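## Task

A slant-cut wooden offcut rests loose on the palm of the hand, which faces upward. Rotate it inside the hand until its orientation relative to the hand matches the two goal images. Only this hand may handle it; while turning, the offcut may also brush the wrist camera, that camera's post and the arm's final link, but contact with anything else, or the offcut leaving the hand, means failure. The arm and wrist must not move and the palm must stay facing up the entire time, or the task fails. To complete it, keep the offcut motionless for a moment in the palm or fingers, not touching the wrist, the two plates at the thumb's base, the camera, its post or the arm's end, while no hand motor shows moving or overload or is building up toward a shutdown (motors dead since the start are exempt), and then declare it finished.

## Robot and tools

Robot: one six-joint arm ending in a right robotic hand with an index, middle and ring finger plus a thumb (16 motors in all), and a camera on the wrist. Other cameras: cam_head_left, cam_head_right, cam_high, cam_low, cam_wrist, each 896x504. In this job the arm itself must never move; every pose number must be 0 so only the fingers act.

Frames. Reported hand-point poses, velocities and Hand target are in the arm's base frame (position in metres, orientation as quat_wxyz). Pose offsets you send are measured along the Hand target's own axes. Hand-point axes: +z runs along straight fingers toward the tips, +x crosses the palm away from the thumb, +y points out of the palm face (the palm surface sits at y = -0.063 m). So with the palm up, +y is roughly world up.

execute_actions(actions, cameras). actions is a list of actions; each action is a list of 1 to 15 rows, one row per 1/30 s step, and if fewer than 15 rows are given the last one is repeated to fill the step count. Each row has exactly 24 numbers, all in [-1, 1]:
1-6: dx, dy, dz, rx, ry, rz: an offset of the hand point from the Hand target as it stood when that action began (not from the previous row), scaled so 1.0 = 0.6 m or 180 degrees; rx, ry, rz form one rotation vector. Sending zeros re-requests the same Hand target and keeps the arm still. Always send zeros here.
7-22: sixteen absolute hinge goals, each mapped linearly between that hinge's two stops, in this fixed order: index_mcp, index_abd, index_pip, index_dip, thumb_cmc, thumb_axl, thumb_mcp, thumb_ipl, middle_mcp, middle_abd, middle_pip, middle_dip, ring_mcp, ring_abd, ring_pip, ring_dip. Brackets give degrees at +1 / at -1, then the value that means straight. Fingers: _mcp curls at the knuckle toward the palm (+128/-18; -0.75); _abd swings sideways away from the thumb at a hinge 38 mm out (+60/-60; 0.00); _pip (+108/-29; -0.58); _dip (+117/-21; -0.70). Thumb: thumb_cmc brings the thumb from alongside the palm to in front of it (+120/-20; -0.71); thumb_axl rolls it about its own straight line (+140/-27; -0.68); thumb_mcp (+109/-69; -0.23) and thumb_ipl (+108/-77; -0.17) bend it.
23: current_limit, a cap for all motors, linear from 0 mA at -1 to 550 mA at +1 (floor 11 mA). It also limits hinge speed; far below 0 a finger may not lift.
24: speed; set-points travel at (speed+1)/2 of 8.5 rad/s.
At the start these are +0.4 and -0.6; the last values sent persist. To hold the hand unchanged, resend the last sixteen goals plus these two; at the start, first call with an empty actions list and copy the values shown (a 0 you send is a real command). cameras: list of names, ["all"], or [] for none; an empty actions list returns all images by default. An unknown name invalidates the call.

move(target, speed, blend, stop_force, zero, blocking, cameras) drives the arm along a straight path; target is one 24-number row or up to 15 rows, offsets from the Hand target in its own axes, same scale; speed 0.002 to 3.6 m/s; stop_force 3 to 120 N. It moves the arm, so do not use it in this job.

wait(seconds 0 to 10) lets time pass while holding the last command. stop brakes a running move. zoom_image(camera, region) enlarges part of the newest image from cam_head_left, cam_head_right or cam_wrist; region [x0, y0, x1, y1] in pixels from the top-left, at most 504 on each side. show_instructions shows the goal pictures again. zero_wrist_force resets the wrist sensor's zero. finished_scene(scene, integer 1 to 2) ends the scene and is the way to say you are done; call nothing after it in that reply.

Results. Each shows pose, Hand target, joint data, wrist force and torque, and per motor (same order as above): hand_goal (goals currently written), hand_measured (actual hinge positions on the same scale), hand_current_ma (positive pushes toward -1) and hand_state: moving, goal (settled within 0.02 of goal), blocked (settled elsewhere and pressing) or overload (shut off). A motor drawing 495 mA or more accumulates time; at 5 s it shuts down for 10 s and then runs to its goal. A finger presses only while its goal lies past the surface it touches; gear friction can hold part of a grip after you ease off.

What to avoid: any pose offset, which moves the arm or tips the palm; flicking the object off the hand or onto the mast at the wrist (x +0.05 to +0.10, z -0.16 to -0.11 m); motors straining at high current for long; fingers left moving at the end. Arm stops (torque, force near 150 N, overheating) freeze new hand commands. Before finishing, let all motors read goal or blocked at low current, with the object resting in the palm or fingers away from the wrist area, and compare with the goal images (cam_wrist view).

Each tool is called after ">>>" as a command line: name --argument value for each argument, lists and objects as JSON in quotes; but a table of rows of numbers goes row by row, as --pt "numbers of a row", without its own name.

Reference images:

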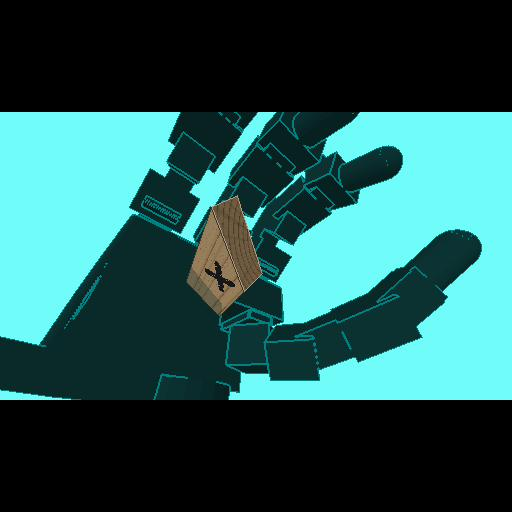

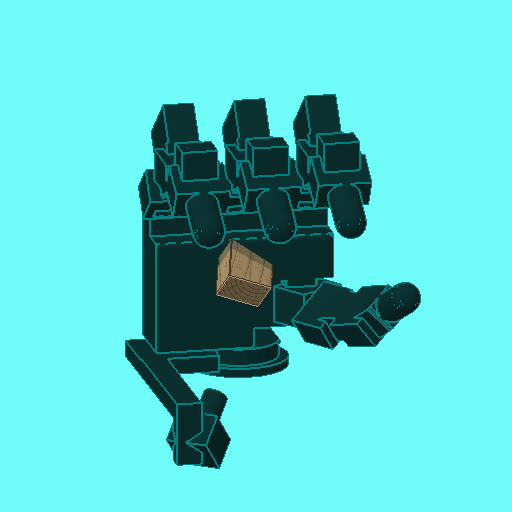

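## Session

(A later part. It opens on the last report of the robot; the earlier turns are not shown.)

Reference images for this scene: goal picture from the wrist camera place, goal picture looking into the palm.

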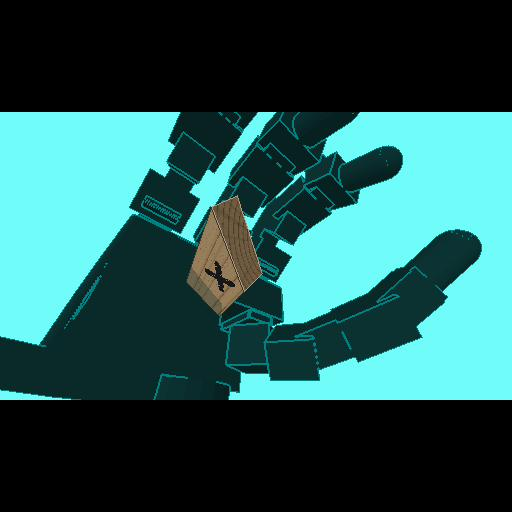

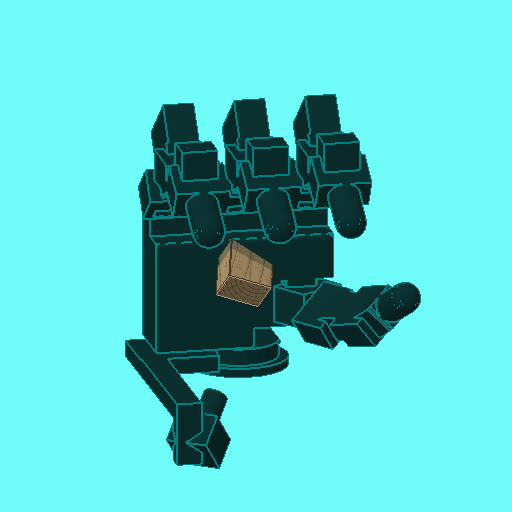

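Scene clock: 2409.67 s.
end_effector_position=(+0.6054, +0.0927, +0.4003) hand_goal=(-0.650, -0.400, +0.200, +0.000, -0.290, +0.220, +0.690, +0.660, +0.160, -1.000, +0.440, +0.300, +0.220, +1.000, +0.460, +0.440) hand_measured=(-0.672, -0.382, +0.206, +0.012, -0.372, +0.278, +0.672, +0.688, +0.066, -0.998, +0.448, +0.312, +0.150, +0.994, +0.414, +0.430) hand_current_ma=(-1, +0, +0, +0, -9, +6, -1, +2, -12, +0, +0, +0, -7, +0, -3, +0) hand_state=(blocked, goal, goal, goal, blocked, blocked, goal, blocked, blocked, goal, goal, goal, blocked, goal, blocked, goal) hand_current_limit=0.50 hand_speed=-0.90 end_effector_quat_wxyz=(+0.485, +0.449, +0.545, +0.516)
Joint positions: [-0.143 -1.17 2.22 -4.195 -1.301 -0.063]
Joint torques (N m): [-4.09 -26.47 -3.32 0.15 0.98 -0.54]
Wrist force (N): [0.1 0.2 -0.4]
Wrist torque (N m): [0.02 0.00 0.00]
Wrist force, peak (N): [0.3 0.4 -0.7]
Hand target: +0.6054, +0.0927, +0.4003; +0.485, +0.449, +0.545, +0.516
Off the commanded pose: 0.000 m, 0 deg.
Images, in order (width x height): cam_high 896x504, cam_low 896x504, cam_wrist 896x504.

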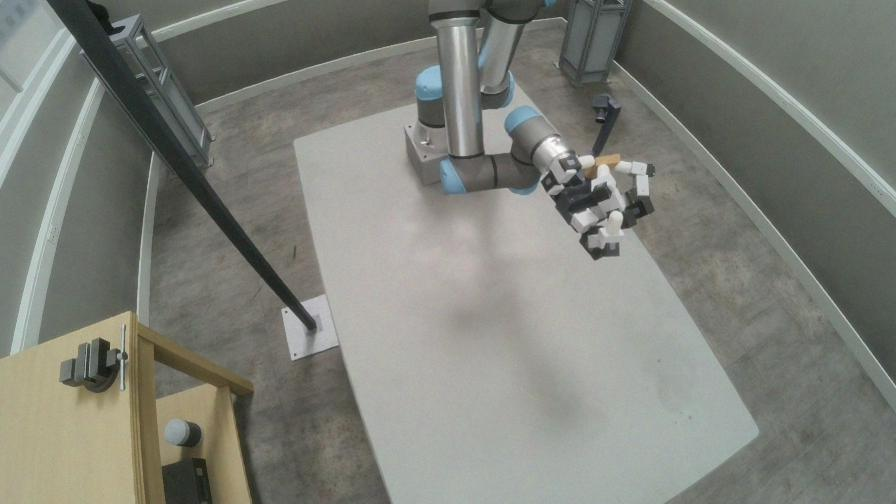

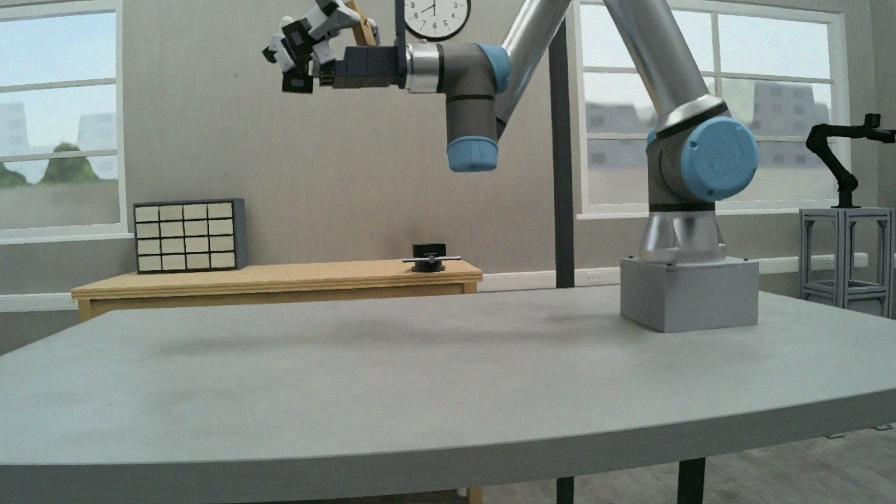

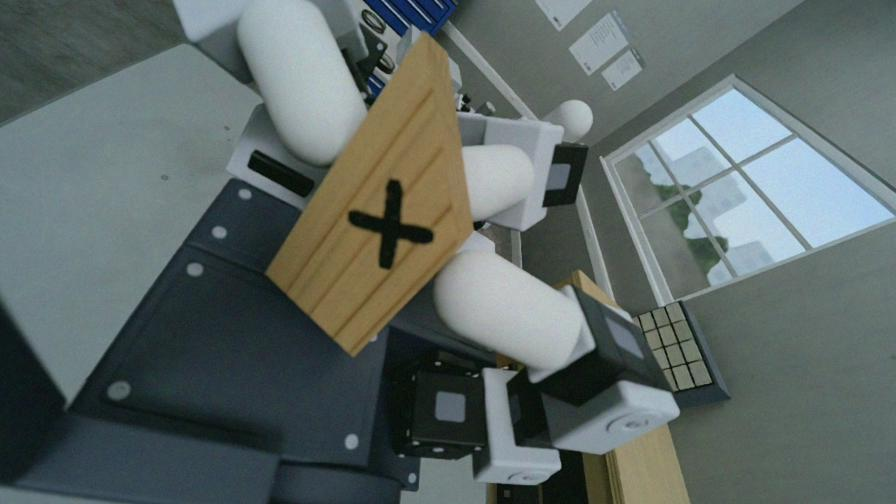

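>>> execute_actions --actions '[[[0,0,0,0,0,0,-0.65,-0.4,0.2,0.0,-0.29,0.22,0.69,0.66,-0.25,-0.9,0.5,0.3,0.22,1.0,0.46,0.44,0.5,-0.75]],[[0,0,0,0,0,0,-0.65,-0.4,0.2,0.0,-0.29,0.22,0.69,0.66,-0.6,-0.4,0.3,0.4,0.22,1.0,0.46,0.44,0.5,-0.5]],[[0,0,0,0,0,0,-0.65,-0.4,0.2,0.0,-0.29,0.22,0.69,0.66,-0.6,0.5,-0.14,0.46,0.22,1.0,0.46,0.44,0.5,-0.4]],[[0,0,0,0,0,0,-0.65,-0.4,0.2,0.0,-0.29,0.22,0.69,0.66,-0.35,0.75,-0.14,0.46,0.22,1.0,0.46,0.44,0.5,-0.6]]]' --cameras '["cam_wrist","cam_high","cam_low"]'

>>> zoom_image --camera "cam_high" --region '[545, 120, 665, 240]'

>>> zoom_image --camera "cam_low" --region '[270, 0, 430, 100]'

Scene clock: 2475.10 s.
end_effector_position=(+0.6054, +0.0927, +0.4003) hand_goal=(-0.650, -0.400, +0.200, +0.000, -0.290, +0.220, +0.690, +0.660, -0.350, +0.750, -0.140, +0.460, +0.220, +1.000, +0.460, +0.440) hand_measured=(-0.718, -0.398, +0.178, +0.002, -0.372, +0.278, +0.650, +0.688, -0.546, +0.508, -0.150, +0.454, +0.216, +0.998, +0.392, +0.430) hand_current_ma=(-6, +0, -1, +0, -9, +6, -4, +2, -47, -29, +0, +0, +0, +0, -6, +0) hand_state=(blocked, goal, blocked, goal, blocked, blocked, blocked, blocked, blocked, blocked, goal, goal, goal, goal, blocked, goal) hand_current_limit=0.50 hand_speed=-0.60 end_effector_quat_wxyz=(+0.485, +0.449, +0.545, +0.516)
Joint positions: [-0.143 -1.17 2.22 -4.195 -1.301 -0.063]
Joint torques (N m): [-5.42 -26.45 -3.24 0.04 0.97 -0.47]
Wrist force (N): [-0.1 0.0 -0.4]
Wrist torque (N m): [0.04 0.01 -0.02]
Wrist force, peak (N): [-0.1 0.4 -0.6]
Hand target: +0.6054, +0.0927, +0.4003; +0.485, +0.449, +0.545, +0.516
Off the commanded pose: 0.000 m, 0 deg.
Images, in order (width x height): cam_high 896x504, cam_low 896x504, cam_wrist 896x504.

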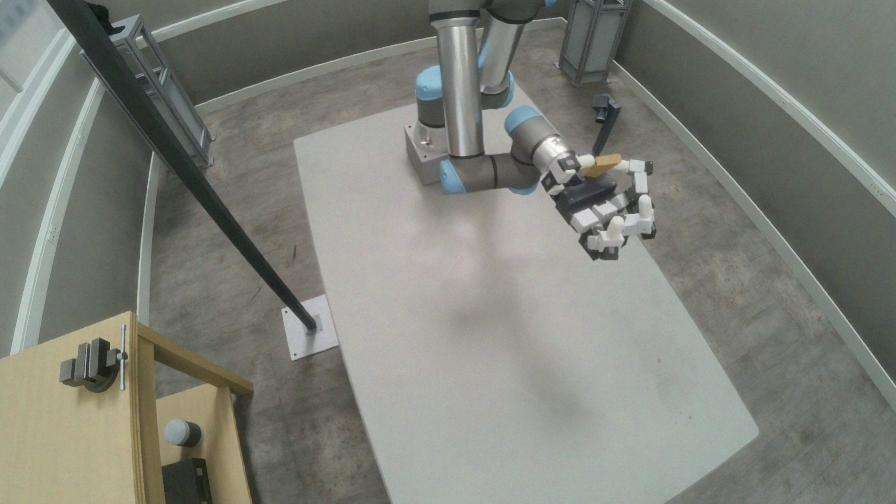

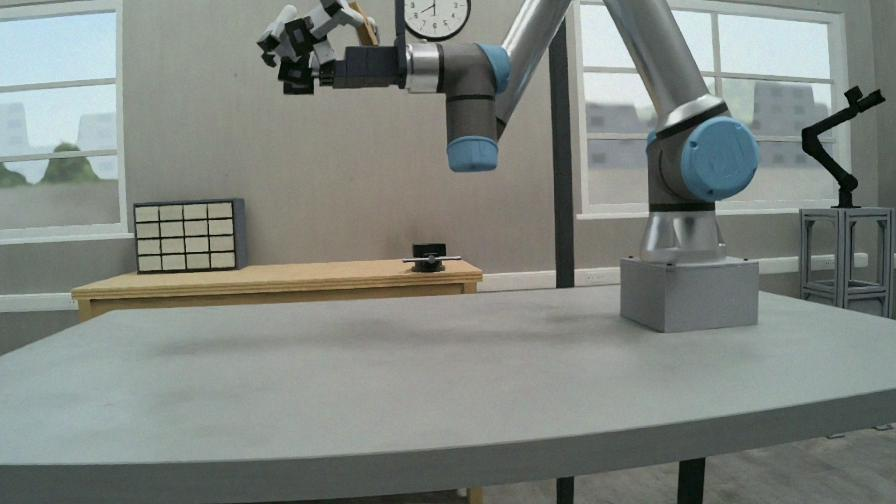

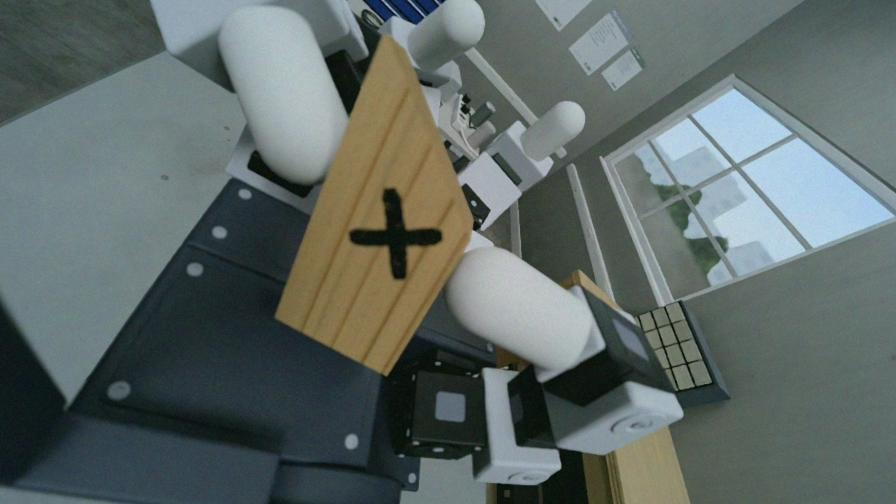

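Scaled by 4.200 from the camera's 896x504 image, which has a finer 1280x720 frame.

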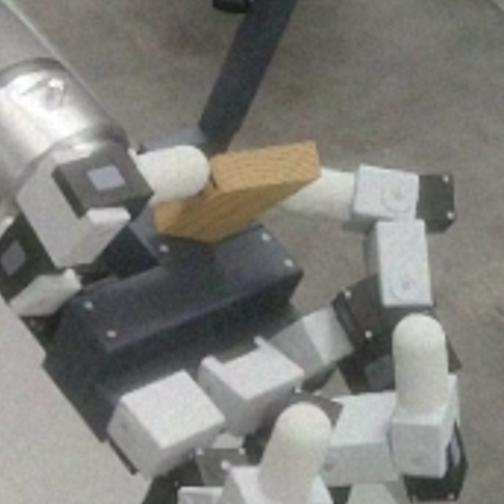

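Scaled by 3.150 from the camera's 896x504 image, which has a finer 1280x720 frame.

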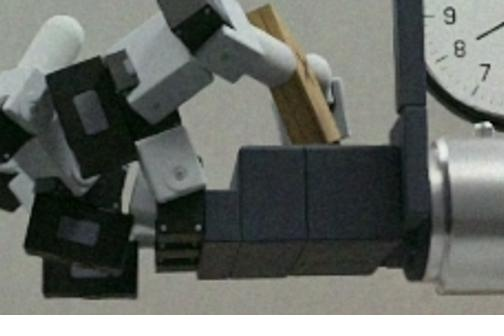

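>>> execute_actions --actions '[[[0,0,0,0,0,0,-0.65,-0.4,0.2,0.0,-0.29,0.22,0.69,0.66,-0.5,0.2,-0.14,0.46,0.22,1.0,0.46,0.44,0.5,-0.6]]]' --cameras '["cam_wrist"]'

>>> zoom_image --camera "cam_wrist" --region '[250, 20, 500, 380]'

Scene clock: 2484.60 s.
end_effector_position=(+0.6054, +0.0927, +0.4003) hand_goal=(-0.650, -0.400, +0.200, +0.000, -0.290, +0.220, +0.690, +0.660, -0.500, +0.200, -0.140, +0.460, +0.220, +1.000, +0.460, +0.440) hand_measured=(-0.718, -0.398, +0.178, +0.002, -0.372, +0.272, +0.650, +0.688, -0.554, +0.220, -0.150, +0.454, +0.200, +0.998, +0.392, +0.430) hand_current_ma=(-6, +0, -1, +0, -9, +5, -4, +2, -4, +0, +0, +0, -1, +0, -6, +0) hand_state=(blocked, goal, blocked, goal, blocked, blocked, blocked, blocked, blocked, blocked, goal, goal, goal, goal, blocked, goal) hand_current_limit=0.50 hand_speed=-0.60 end_effector_quat_wxyz=(+0.485, +0.449, +0.545, +0.516)
Joint positions: [-0.143 -1.17 2.22 -4.195 -1.301 -0.063]
Joint torques (N m): [-5.19 -27.07 -2.43 0.13 1.19 -0.57]
Wrist force (N): [0.0 0.1 -0.4]
Wrist torque (N m): [0.06 0.01 -0.02]
Wrist force, peak (N): [0.1 0.4 -0.8]
Hand target: +0.6054, +0.0927, +0.4003; +0.485, +0.449, +0.545, +0.516
Off the commanded pose: 0.000 m, 0 deg.
Images, in order (width x height): cam_wrist 896x504.

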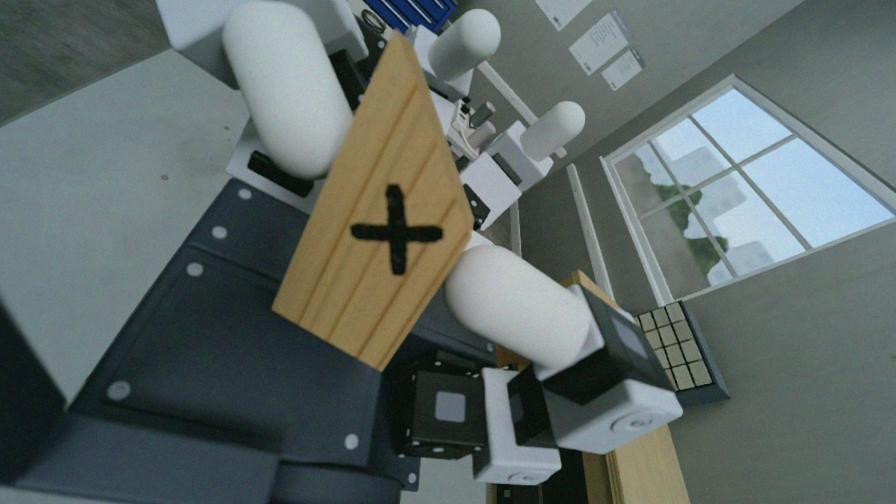

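Scaled by 1.400 from the camera's 896x504 image, which has a finer 1280x720 frame.

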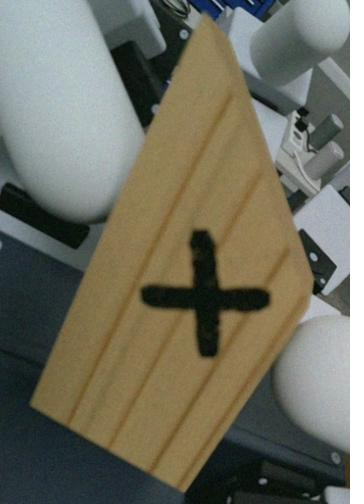

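>>> execute_actions --actions '[[[0,0,0,0,0,0,-0.65,-0.4,0.2,0.0,-0.33,0.24,0.67,0.67,-0.5,0.1,-0.14,0.46,0.2,1.0,0.44,0.44,0.5,-0.93]]]' --cameras '["cam_wrist"]'

Scene clock: 2629.43 s.
end_effector_position=(+0.6054, +0.0927, +0.4003) hand_goal=(-0.650, -0.400, +0.200, +0.000, -0.330, +0.240, +0.670, +0.670, -0.500, +0.100, -0.140, +0.460, +0.200, +1.000, +0.440, +0.440) hand_measured=(-0.718, -0.398, +0.178, +0.002, -0.372, +0.270, +0.650, +0.688, -0.554, +0.120, -0.150, +0.454, +0.190, +0.998, +0.392, +0.430) hand_current_ma=(-6, +0, -1, +0, -2, +2, -1, +1, -4, +0, +0, +0, +0, +0, -3, +0) hand_state=(blocked, goal, blocked, goal, blocked, blocked, goal, goal, blocked, goal, goal, goal, goal, goal, blocked, goal) hand_current_limit=0.50 hand_speed=-0.93 end_effector_quat_wxyz=(+0.485, +0.449, +0.545, +0.516)
Joint positions: [-0.143 -1.17 2.22 -4.195 -1.301 -0.063]
Joint torques (N m): [-6.32 -26.57 -3.49 -0.02 1.12 -0.39]
Wrist force (N): [-0.1 0.3 -0.6]
Wrist torque (N m): [0.09 0.02 -0.02]
Wrist force, peak (N): [-0.3 0.3 -0.8]
Hand target: +0.6054, +0.0927, +0.4003; +0.485, +0.449, +0.545, +0.516
Off the commanded pose: 0.000 m, 0 deg.
Images, in order (width x height): cam_wrist 896x504.

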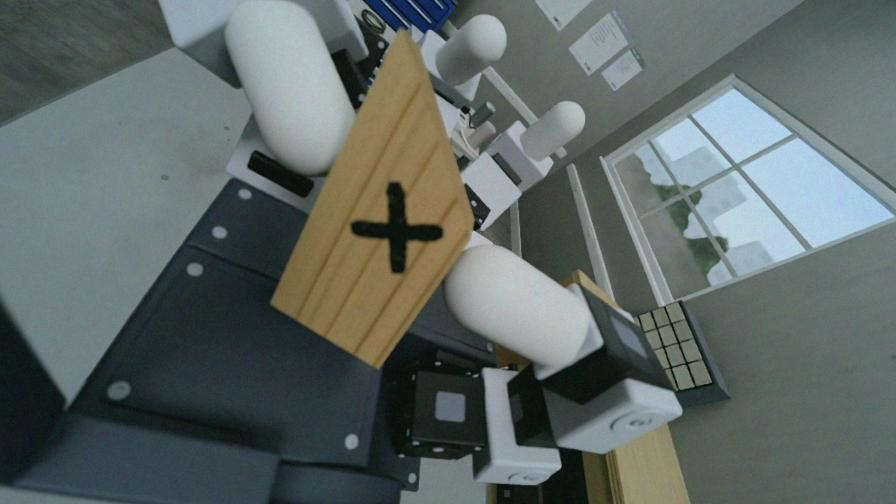

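>>> execute_actions --actions '[[[0,0,0,0,0,0,-0.65,-0.4,0.2,0.0,-0.35,0.24,0.67,0.67,-0.5,0.1,-0.14,0.46,0.17,1.0,0.44,0.44,0.5,-0.95]]]' --cameras '["cam_wrist"]'

Scene clock: 2639.37 s.
end_effector_position=(+0.6054, +0.0927, +0.4003) hand_goal=(-0.650, -0.400, +0.200, +0.000, -0.350, +0.240, +0.670, +0.670, -0.500, +0.100, -0.140, +0.460, +0.170, +1.000, +0.440, +0.440) hand_measured=(-0.718, -0.398, +0.178, +0.002, -0.372, +0.264, +0.658, +0.688, -0.554, +0.120, -0.150, +0.454, +0.162, +0.998, +0.398, +0.430) hand_current_ma=(-6, +0, -1, +0, -1, +1, +0, +1, -4, +0, +0, +0, +0, +0, -2, +0) hand_state=(blocked, goal, blocked, goal, blocked, blocked, goal, goal, blocked, goal, goal, goal, goal, goal, blocked, goal) hand_current_limit=0.50 hand_speed=-0.95 end_effector_quat_wxyz=(+0.485, +0.449, +0.545, +0.516)
Joint positions: [-0.143 -1.17 2.22 -4.195 -1.301 -0.063]
Joint torques (N m): [-5.93 -26.52 -3.17 -0.04 1.16 -0.31]
Wrist force (N): [-0.2 0.4 -0.4]
Wrist torque (N m): [0.09 0.04 -0.02]
Wrist force, peak (N): [0.4 0.6 -0.4]
Hand target: +0.6054, +0.0927, +0.4003; +0.485, +0.449, +0.545, +0.516
Off the commanded pose: 0.000 m, 0 deg.
Images, in order (width x height): cam_wrist 896x504.

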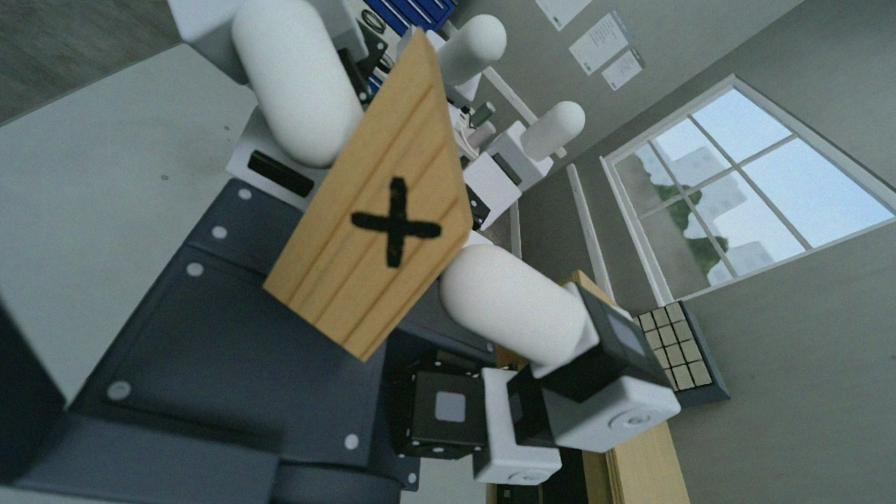

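>>> execute_actions --actions '[[[0,0,0,0,0,0,-0.65,-0.4,0.2,0.0,-0.33,0.24,0.67,0.67,-0.15,0.0,0.08,0.46,0.17,1.0,0.44,0.44,0.5,-0.6]],[[0,0,0,0,0,0,-0.65,-0.4,0.2,0.0,-0.32,0.24,0.67,0.67,-0.12,0.5,0.08,0.46,0.17,1.0,0.44,0.44,0.5,-0.7]],[[0,0,0,0,0,0,-0.65,-0.4,0.2,0.0,-0.32,0.24,0.67,0.67,-0.1,1.0,0.08,0.46,0.17,1.0,0.44,0.44,0.5,-0.8]]]' --cameras '["cam_wrist","cam_high"]'

>>> zoom_image --camera "cam_high" --region '[545, 120, 665, 240]'

Scene clock: 2665.43 s.
end_effector_position=(+0.6054, +0.0927, +0.4003) hand_goal=(-0.650, -0.400, +0.200, +0.000, -0.320, +0.240, +0.670, +0.670, -0.100, +1.000, +0.080, +0.460, +0.170, +1.000, +0.440, +0.440) hand_measured=(-0.718, -0.398, +0.178, +0.002, -0.370, +0.264, +0.658, +0.688, -0.160, +0.572, +0.078, +0.454, +0.162, +0.998, +0.398, +0.430) hand_current_ma=(-6, +0, -1, +0, -3, +1, +0, +1, -5, -82, +0, +0, +0, +0, -2, +0) hand_state=(blocked, goal, blocked, goal, blocked, blocked, goal, goal, blocked, blocked, goal, goal, goal, goal, blocked, goal) hand_current_limit=0.50 hand_speed=-0.80 end_effector_quat_wxyz=(+0.485, +0.449, +0.545, +0.516)
Joint positions: [-0.143 -1.17 2.22 -4.195 -1.301 -0.063]
Joint torques (N m): [-5.8 -27.28 -3.15 -0.1 1.2 -0.21]
Wrist force (N): [-0.2 0.3 -0.1]
Wrist torque (N m): [0.03 0.02 -0.03]
Wrist force, peak (N): [-0.1 0.3 -0.7]
Hand target: +0.6054, +0.0927, +0.4003; +0.485, +0.449, +0.545, +0.516
Off the commanded pose: 0.000 m, 0 deg.
Images, in order (width x height): cam_high 896x504, cam_wrist 896x504.

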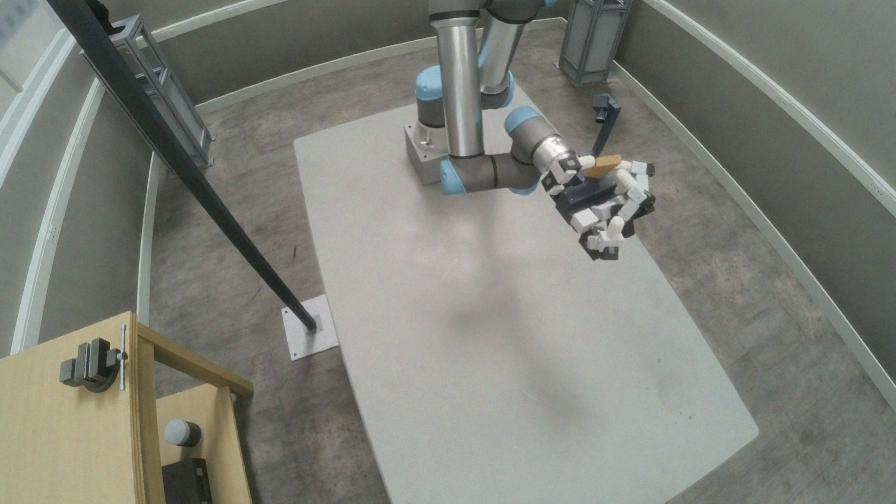

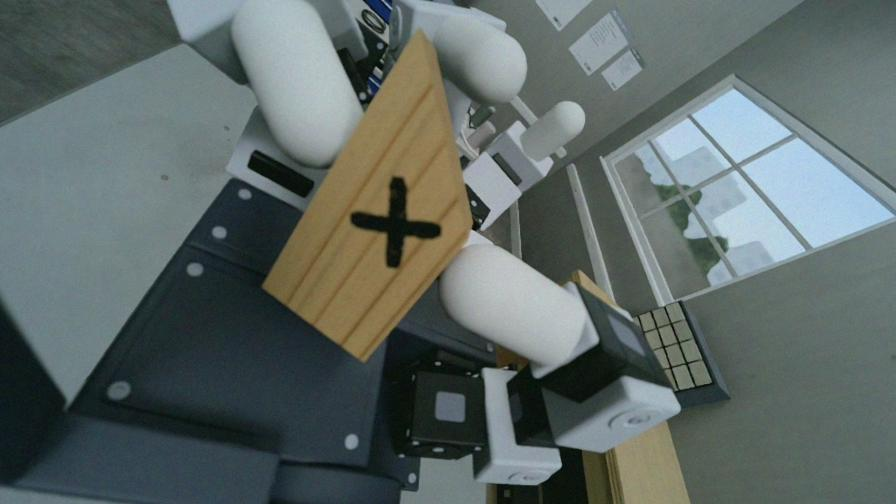

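Scaled by 4.200 from the camera's 896x504 image, which has a finer 1280x720 frame.

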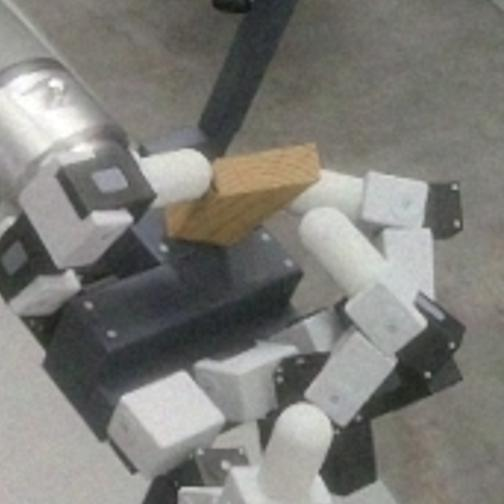

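>>> execute_actions --actions '[[[0,0,0,0,0,0,-0.65,-0.4,0.2,0.0,-0.32,0.24,0.67,0.67,0.0,0.56,0.06,0.46,0.17,1.0,0.44,0.44,0.5,-0.85]],[[0,0,0,0,0,0,-0.65,-0.4,0.2,0.0,-0.32,0.24,0.67,0.67,0.1,0.6,0.04,0.46,0.17,1.0,0.44,0.44,0.5,-0.9]]]' --cameras '["cam_wrist","cam_high"]'

>>> zoom_image --camera "cam_high" --region '[545, 120, 665, 240]'

Scene clock: 2674.97 s.
end_effector_position=(+0.6054, +0.0927, +0.4003) hand_goal=(-0.650, -0.400, +0.200, +0.000, -0.320, +0.240, +0.670, +0.670, +0.100, +0.600, +0.040, +0.460, +0.170, +1.000, +0.440, +0.440) hand_measured=(-0.718, -0.398, +0.178, +0.002, -0.370, +0.264, +0.656, +0.688, +0.060, +0.594, +0.050, +0.454, +0.162, +0.998, +0.400, +0.430) hand_current_ma=(-6, +0, -1, +0, -3, +1, +0, +1, -2, +0, +0, +0, +0, +0, -2, +0) hand_state=(blocked, goal, blocked, goal, blocked, blocked, goal, goal, blocked, goal, goal, goal, goal, goal, blocked, goal) hand_current_limit=0.50 hand_speed=-0.90 end_effector_quat_wxyz=(+0.485, +0.449, +0.545, +0.516)
Joint positions: [-0.143 -1.17 2.22 -4.195 -1.301 -0.063]
Joint torques (N m): [-6.37 -27.95 -2.87 -0.27 1.26 -0.09]
Wrist force (N): [-0.1 0.3 -0.2]
Wrist torque (N m): [0.03 0.01 -0.02]
Wrist force, peak (N): [-0.1 0.6 -0.5]
Hand target: +0.6054, +0.0927, +0.4003; +0.485, +0.449, +0.545, +0.516
Off the commanded pose: 0.000 m, 0 deg.
Images, in order (width x height): cam_high 896x504, cam_wrist 896x504.

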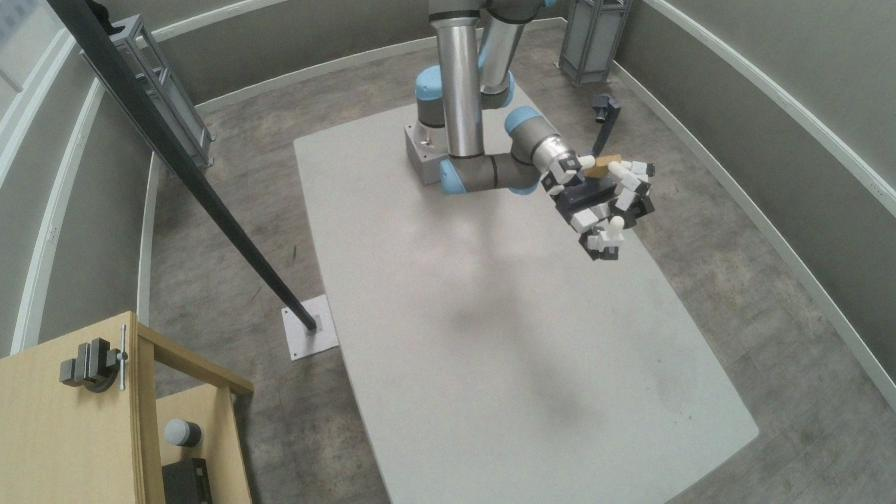

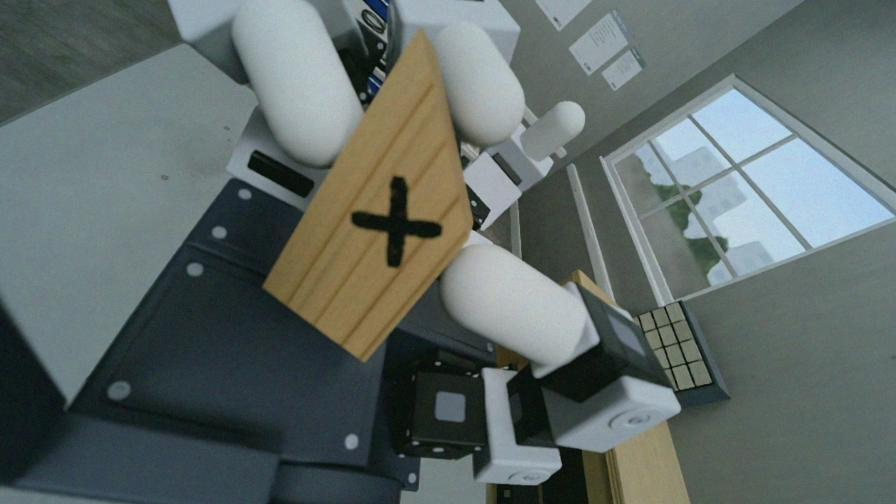

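Scaled by 4.200 from the camera's 896x504 image, which has a finer 1280x720 frame.

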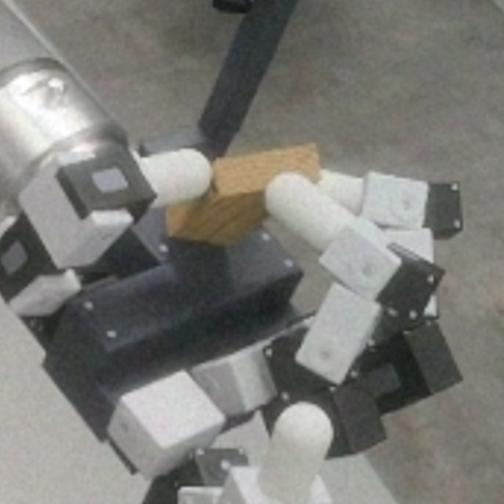

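>>> execute_actions --actions '[[[0,0,0,0,0,0,-0.65,-0.4,0.2,0.0,-0.32,0.24,0.67,0.67,0.15,0.75,0.04,0.46,0.17,1.0,0.44,0.44,0.5,-0.9]],[[0,0,0,0,0,0,-0.65,-0.4,0.2,0.0,-0.32,0.24,0.67,0.67,0.22,0.85,0.04,0.46,0.17,1.0,0.44,0.44,0.5,-0.9]]]' --cameras '["cam_wrist","cam_high"]'

>>> zoom_image --camera "cam_high" --region '[545, 120, 665, 240]'

Scene clock: 2684.10 s.
end_effector_position=(+0.6054, +0.0927, +0.4003) hand_goal=(-0.650, -0.400, +0.200, +0.000, -0.320, +0.240, +0.670, +0.670, +0.220, +0.850, +0.040, +0.460, +0.170, +1.000, +0.440, +0.440) hand_measured=(-0.718, -0.398, +0.178, +0.002, -0.370, +0.264, +0.654, +0.688, +0.086, +0.766, +0.028, +0.454, +0.190, +0.998, +0.388, +0.430) hand_current_ma=(-6, +0, -1, +0, -3, +1, -1, +1, -23, -4, +0, +0, +1, +0, -3, +0) hand_state=(blocked, goal, blocked, goal, blocked, blocked, goal, goal, blocked, blocked, goal, goal, goal, goal, blocked, goal) hand_current_limit=0.50 hand_speed=-0.90 end_effector_quat_wxyz=(+0.485, +0.449, +0.545, +0.516)
Joint positions: [-0.143 -1.17 2.22 -4.195 -1.301 -0.063]
Joint torques (N m): [-6.2 -27.27 -3.63 -0.07 1.32 -0.02]
Wrist force (N): [-0.2 0.4 -0.6]
Wrist torque (N m): [0.07 0.03 -0.03]
Wrist force, peak (N): [0.0 0.4 -0.7]
Hand target: +0.6054, +0.0927, +0.4003; +0.485, +0.449, +0.545, +0.516
Off the commanded pose: 0.000 m, 0 deg.
Images, in order (width x height): cam_high 896x504, cam_wrist 896x504.

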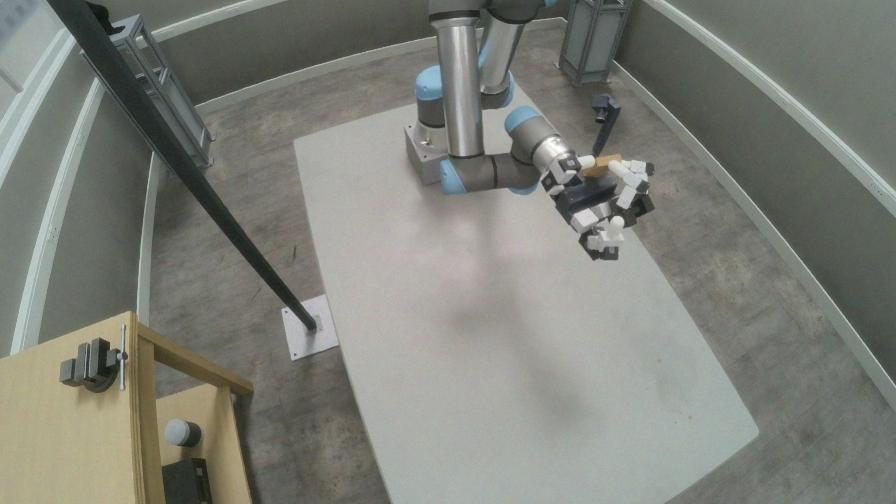

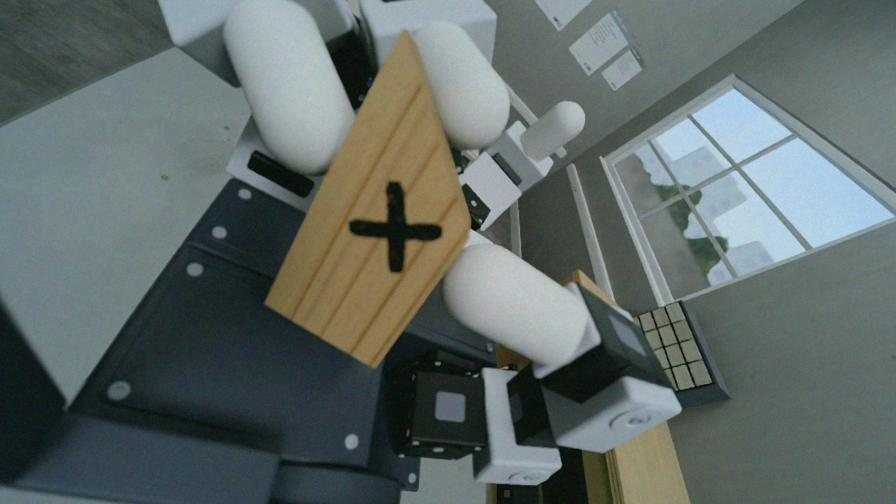

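Scaled by 4.200 from the camera's 896x504 image, which has a finer 1280x720 frame.

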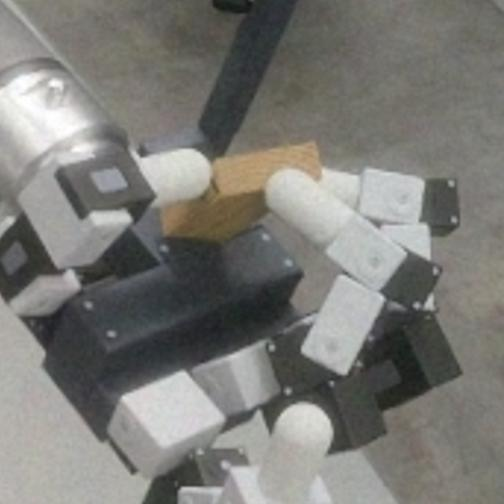

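>>> execute_actions --actions '[[[0,0,0,0,0,0,-0.65,-0.4,0.2,0.0,-0.32,0.24,0.67,0.67,0.12,0.5,0.0,0.5,0.17,1.0,0.44,0.44,0.5,-0.85]],[[0,0,0,0,0,0,-0.65,-0.4,0.2,0.0,-0.32,0.24,0.67,0.67,0.25,0.5,0.0,0.5,0.17,1.0,0.44,0.44,0.5,-0.9]]]' --cameras '["cam_wrist","cam_high"]'

>>> zoom_image --camera "cam_high" --region '[545, 120, 665, 240]'

Scene clock: 2694.50 s.
end_effector_position=(+0.6054, +0.0927, +0.4003) hand_goal=(-0.650, -0.400, +0.200, +0.000, -0.320, +0.240, +0.670, +0.670, +0.250, +0.500, +0.000, +0.500, +0.170, +1.000, +0.440, +0.440) hand_measured=(-0.718, -0.398, +0.178, +0.002, -0.370, +0.262, +0.660, +0.688, +0.142, +0.510, -0.010, +0.492, +0.162, +0.998, +0.396, +0.430) hand_current_ma=(-6, +0, -1, +0, -3, +1, +0, +1, -15, +0, +0, +0, +0, +0, -2, +0) hand_state=(blocked, goal, blocked, goal, blocked, blocked, goal, goal, blocked, goal, goal, goal, goal, goal, blocked, goal) hand_current_limit=0.50 hand_speed=-0.90 end_effector_quat_wxyz=(+0.485, +0.449, +0.545, +0.516)
Joint positions: [-0.143 -1.17 2.22 -4.195 -1.301 -0.063]
Joint torques (N m): [-6.73 -27.79 -3.25 0.08 1.37 -0.07]
Wrist force (N): [0.0 0.2 -0.2]
Wrist torque (N m): [0.01 0.00 -0.01]
Wrist force, peak (N): [0.0 0.5 -0.7]
Hand target: +0.6054, +0.0927, +0.4003; +0.485, +0.449, +0.545, +0.516
Off the commanded pose: 0.000 m, 0 deg.
Images, in order (width x height): cam_high 896x504, cam_wrist 896x504.

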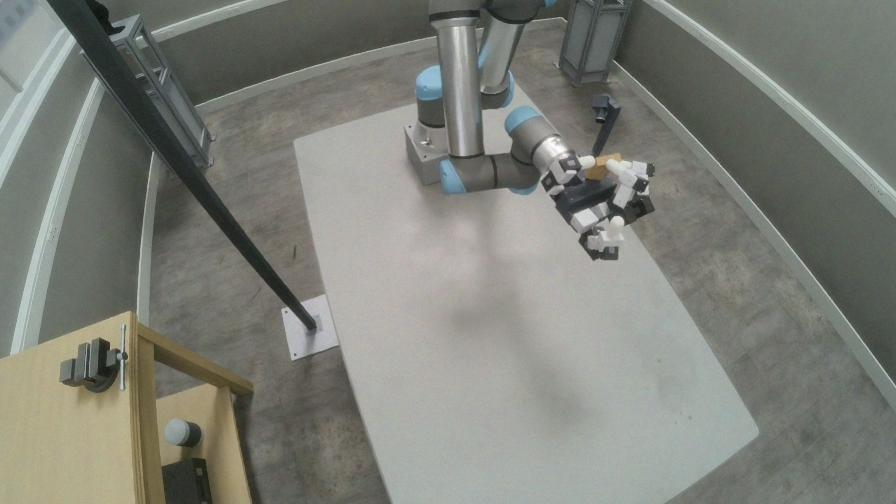

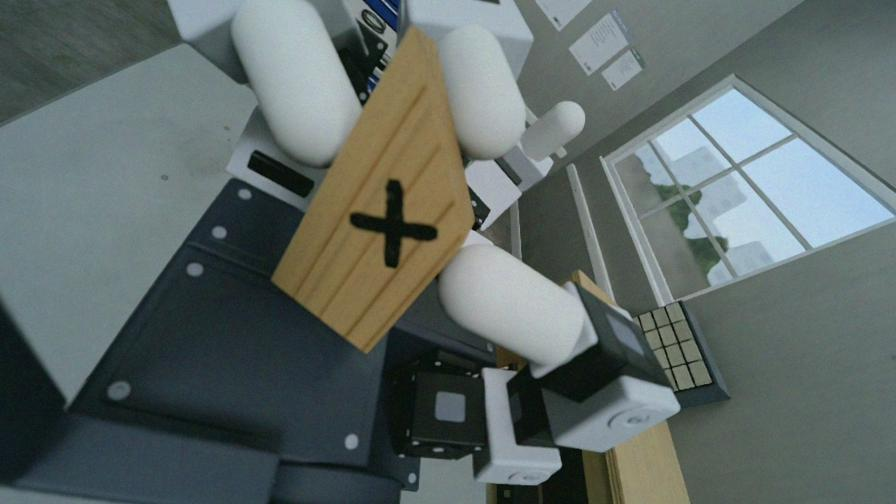

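Scaled by 4.200 from the camera's 896x504 image, which has a finer 1280x720 frame.

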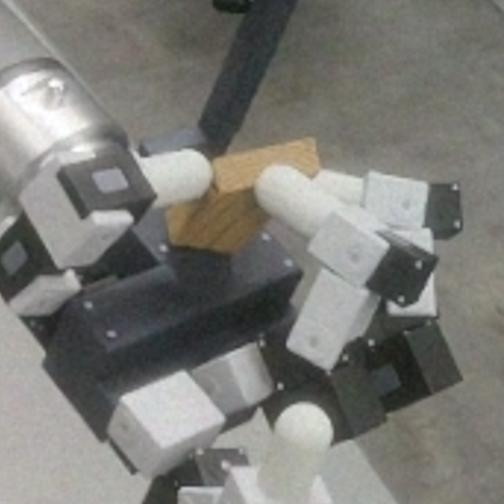

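>>> execute_actions --actions '[[[0,0,0,0,0,0,-0.65,-0.4,0.2,0.0,-0.32,0.24,0.67,0.67,0.35,0.5,0.0,0.5,0.17,1.0,0.44,0.44,0.5,-0.9]],[[0,0,0,0,0,0,-0.65,-0.4,0.2,0.0,-0.32,0.24,0.67,0.67,0.45,0.5,0.0,0.5,0.17,1.0,0.44,0.44,0.5,-0.9]]]' --cameras '["cam_wrist","cam_high"]'

>>> zoom_image --camera "cam_high" --region '[545, 120, 665, 240]'

Scene clock: 2701.53 s.
end_effector_position=(+0.6054, +0.0927, +0.4003) hand_goal=(-0.650, -0.400, +0.200, +0.000, -0.320, +0.240, +0.670, +0.670, +0.450, +0.500, +0.000, +0.500, +0.170, +1.000, +0.440, +0.440) hand_measured=(-0.718, -0.398, +0.178, +0.002, -0.370, +0.272, +0.672, +0.700, +0.302, +0.478, -0.056, +0.478, +0.168, +0.998, +0.396, +0.430) hand_current_ma=(-6, +0, -1, +0, -3, +2, +0, +2, -28, +0, -4, -1, +0, +0, -2, +0) hand_state=(blocked, goal, blocked, goal, blocked, blocked, goal, blocked, blocked, blocked, blocked, blocked, goal, goal, blocked, goal) hand_current_limit=0.50 hand_speed=-0.90 end_effector_quat_wxyz=(+0.485, +0.449, +0.545, +0.516)
Joint positions: [-0.143 -1.17 2.22 -4.195 -1.301 -0.063]
Joint torques (N m): [-6.51 -28.04 -3.38 0.1 1.4 0.07]
Wrist force (N): [-0.1 0.1 -0.5]
Wrist torque (N m): [0.01 0.02 -0.03]
Wrist force, peak (N): [-0.2 0.7 -0.5]
Hand target: +0.6054, +0.0927, +0.4003; +0.485, +0.449, +0.545, +0.516
Off the commanded pose: 0.000 m, 0 deg.
Images, in order (width x height): cam_high 896x504, cam_wrist 896x504.

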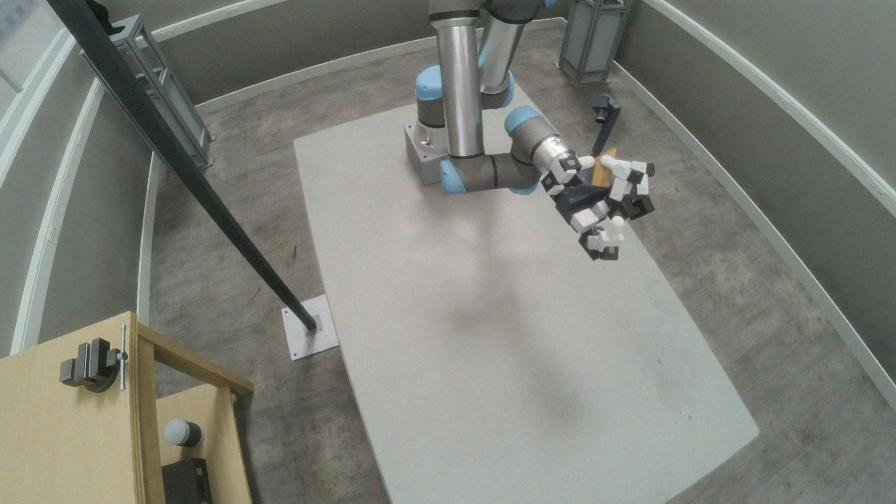

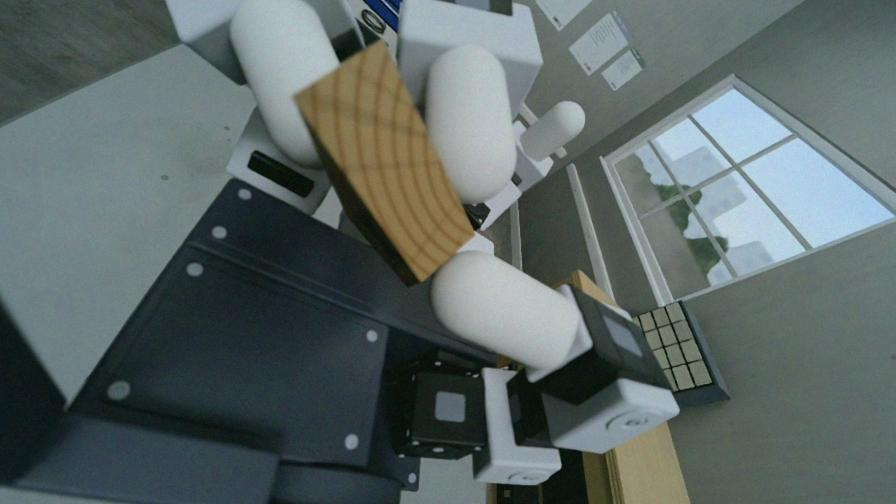

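Scaled by 4.200 from the camera's 896x504 image, which has a finer 1280x720 frame.

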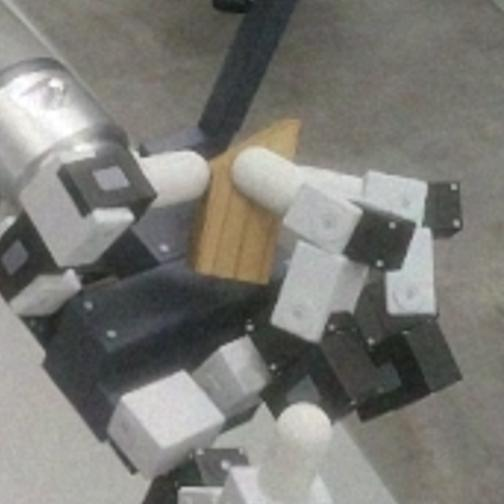

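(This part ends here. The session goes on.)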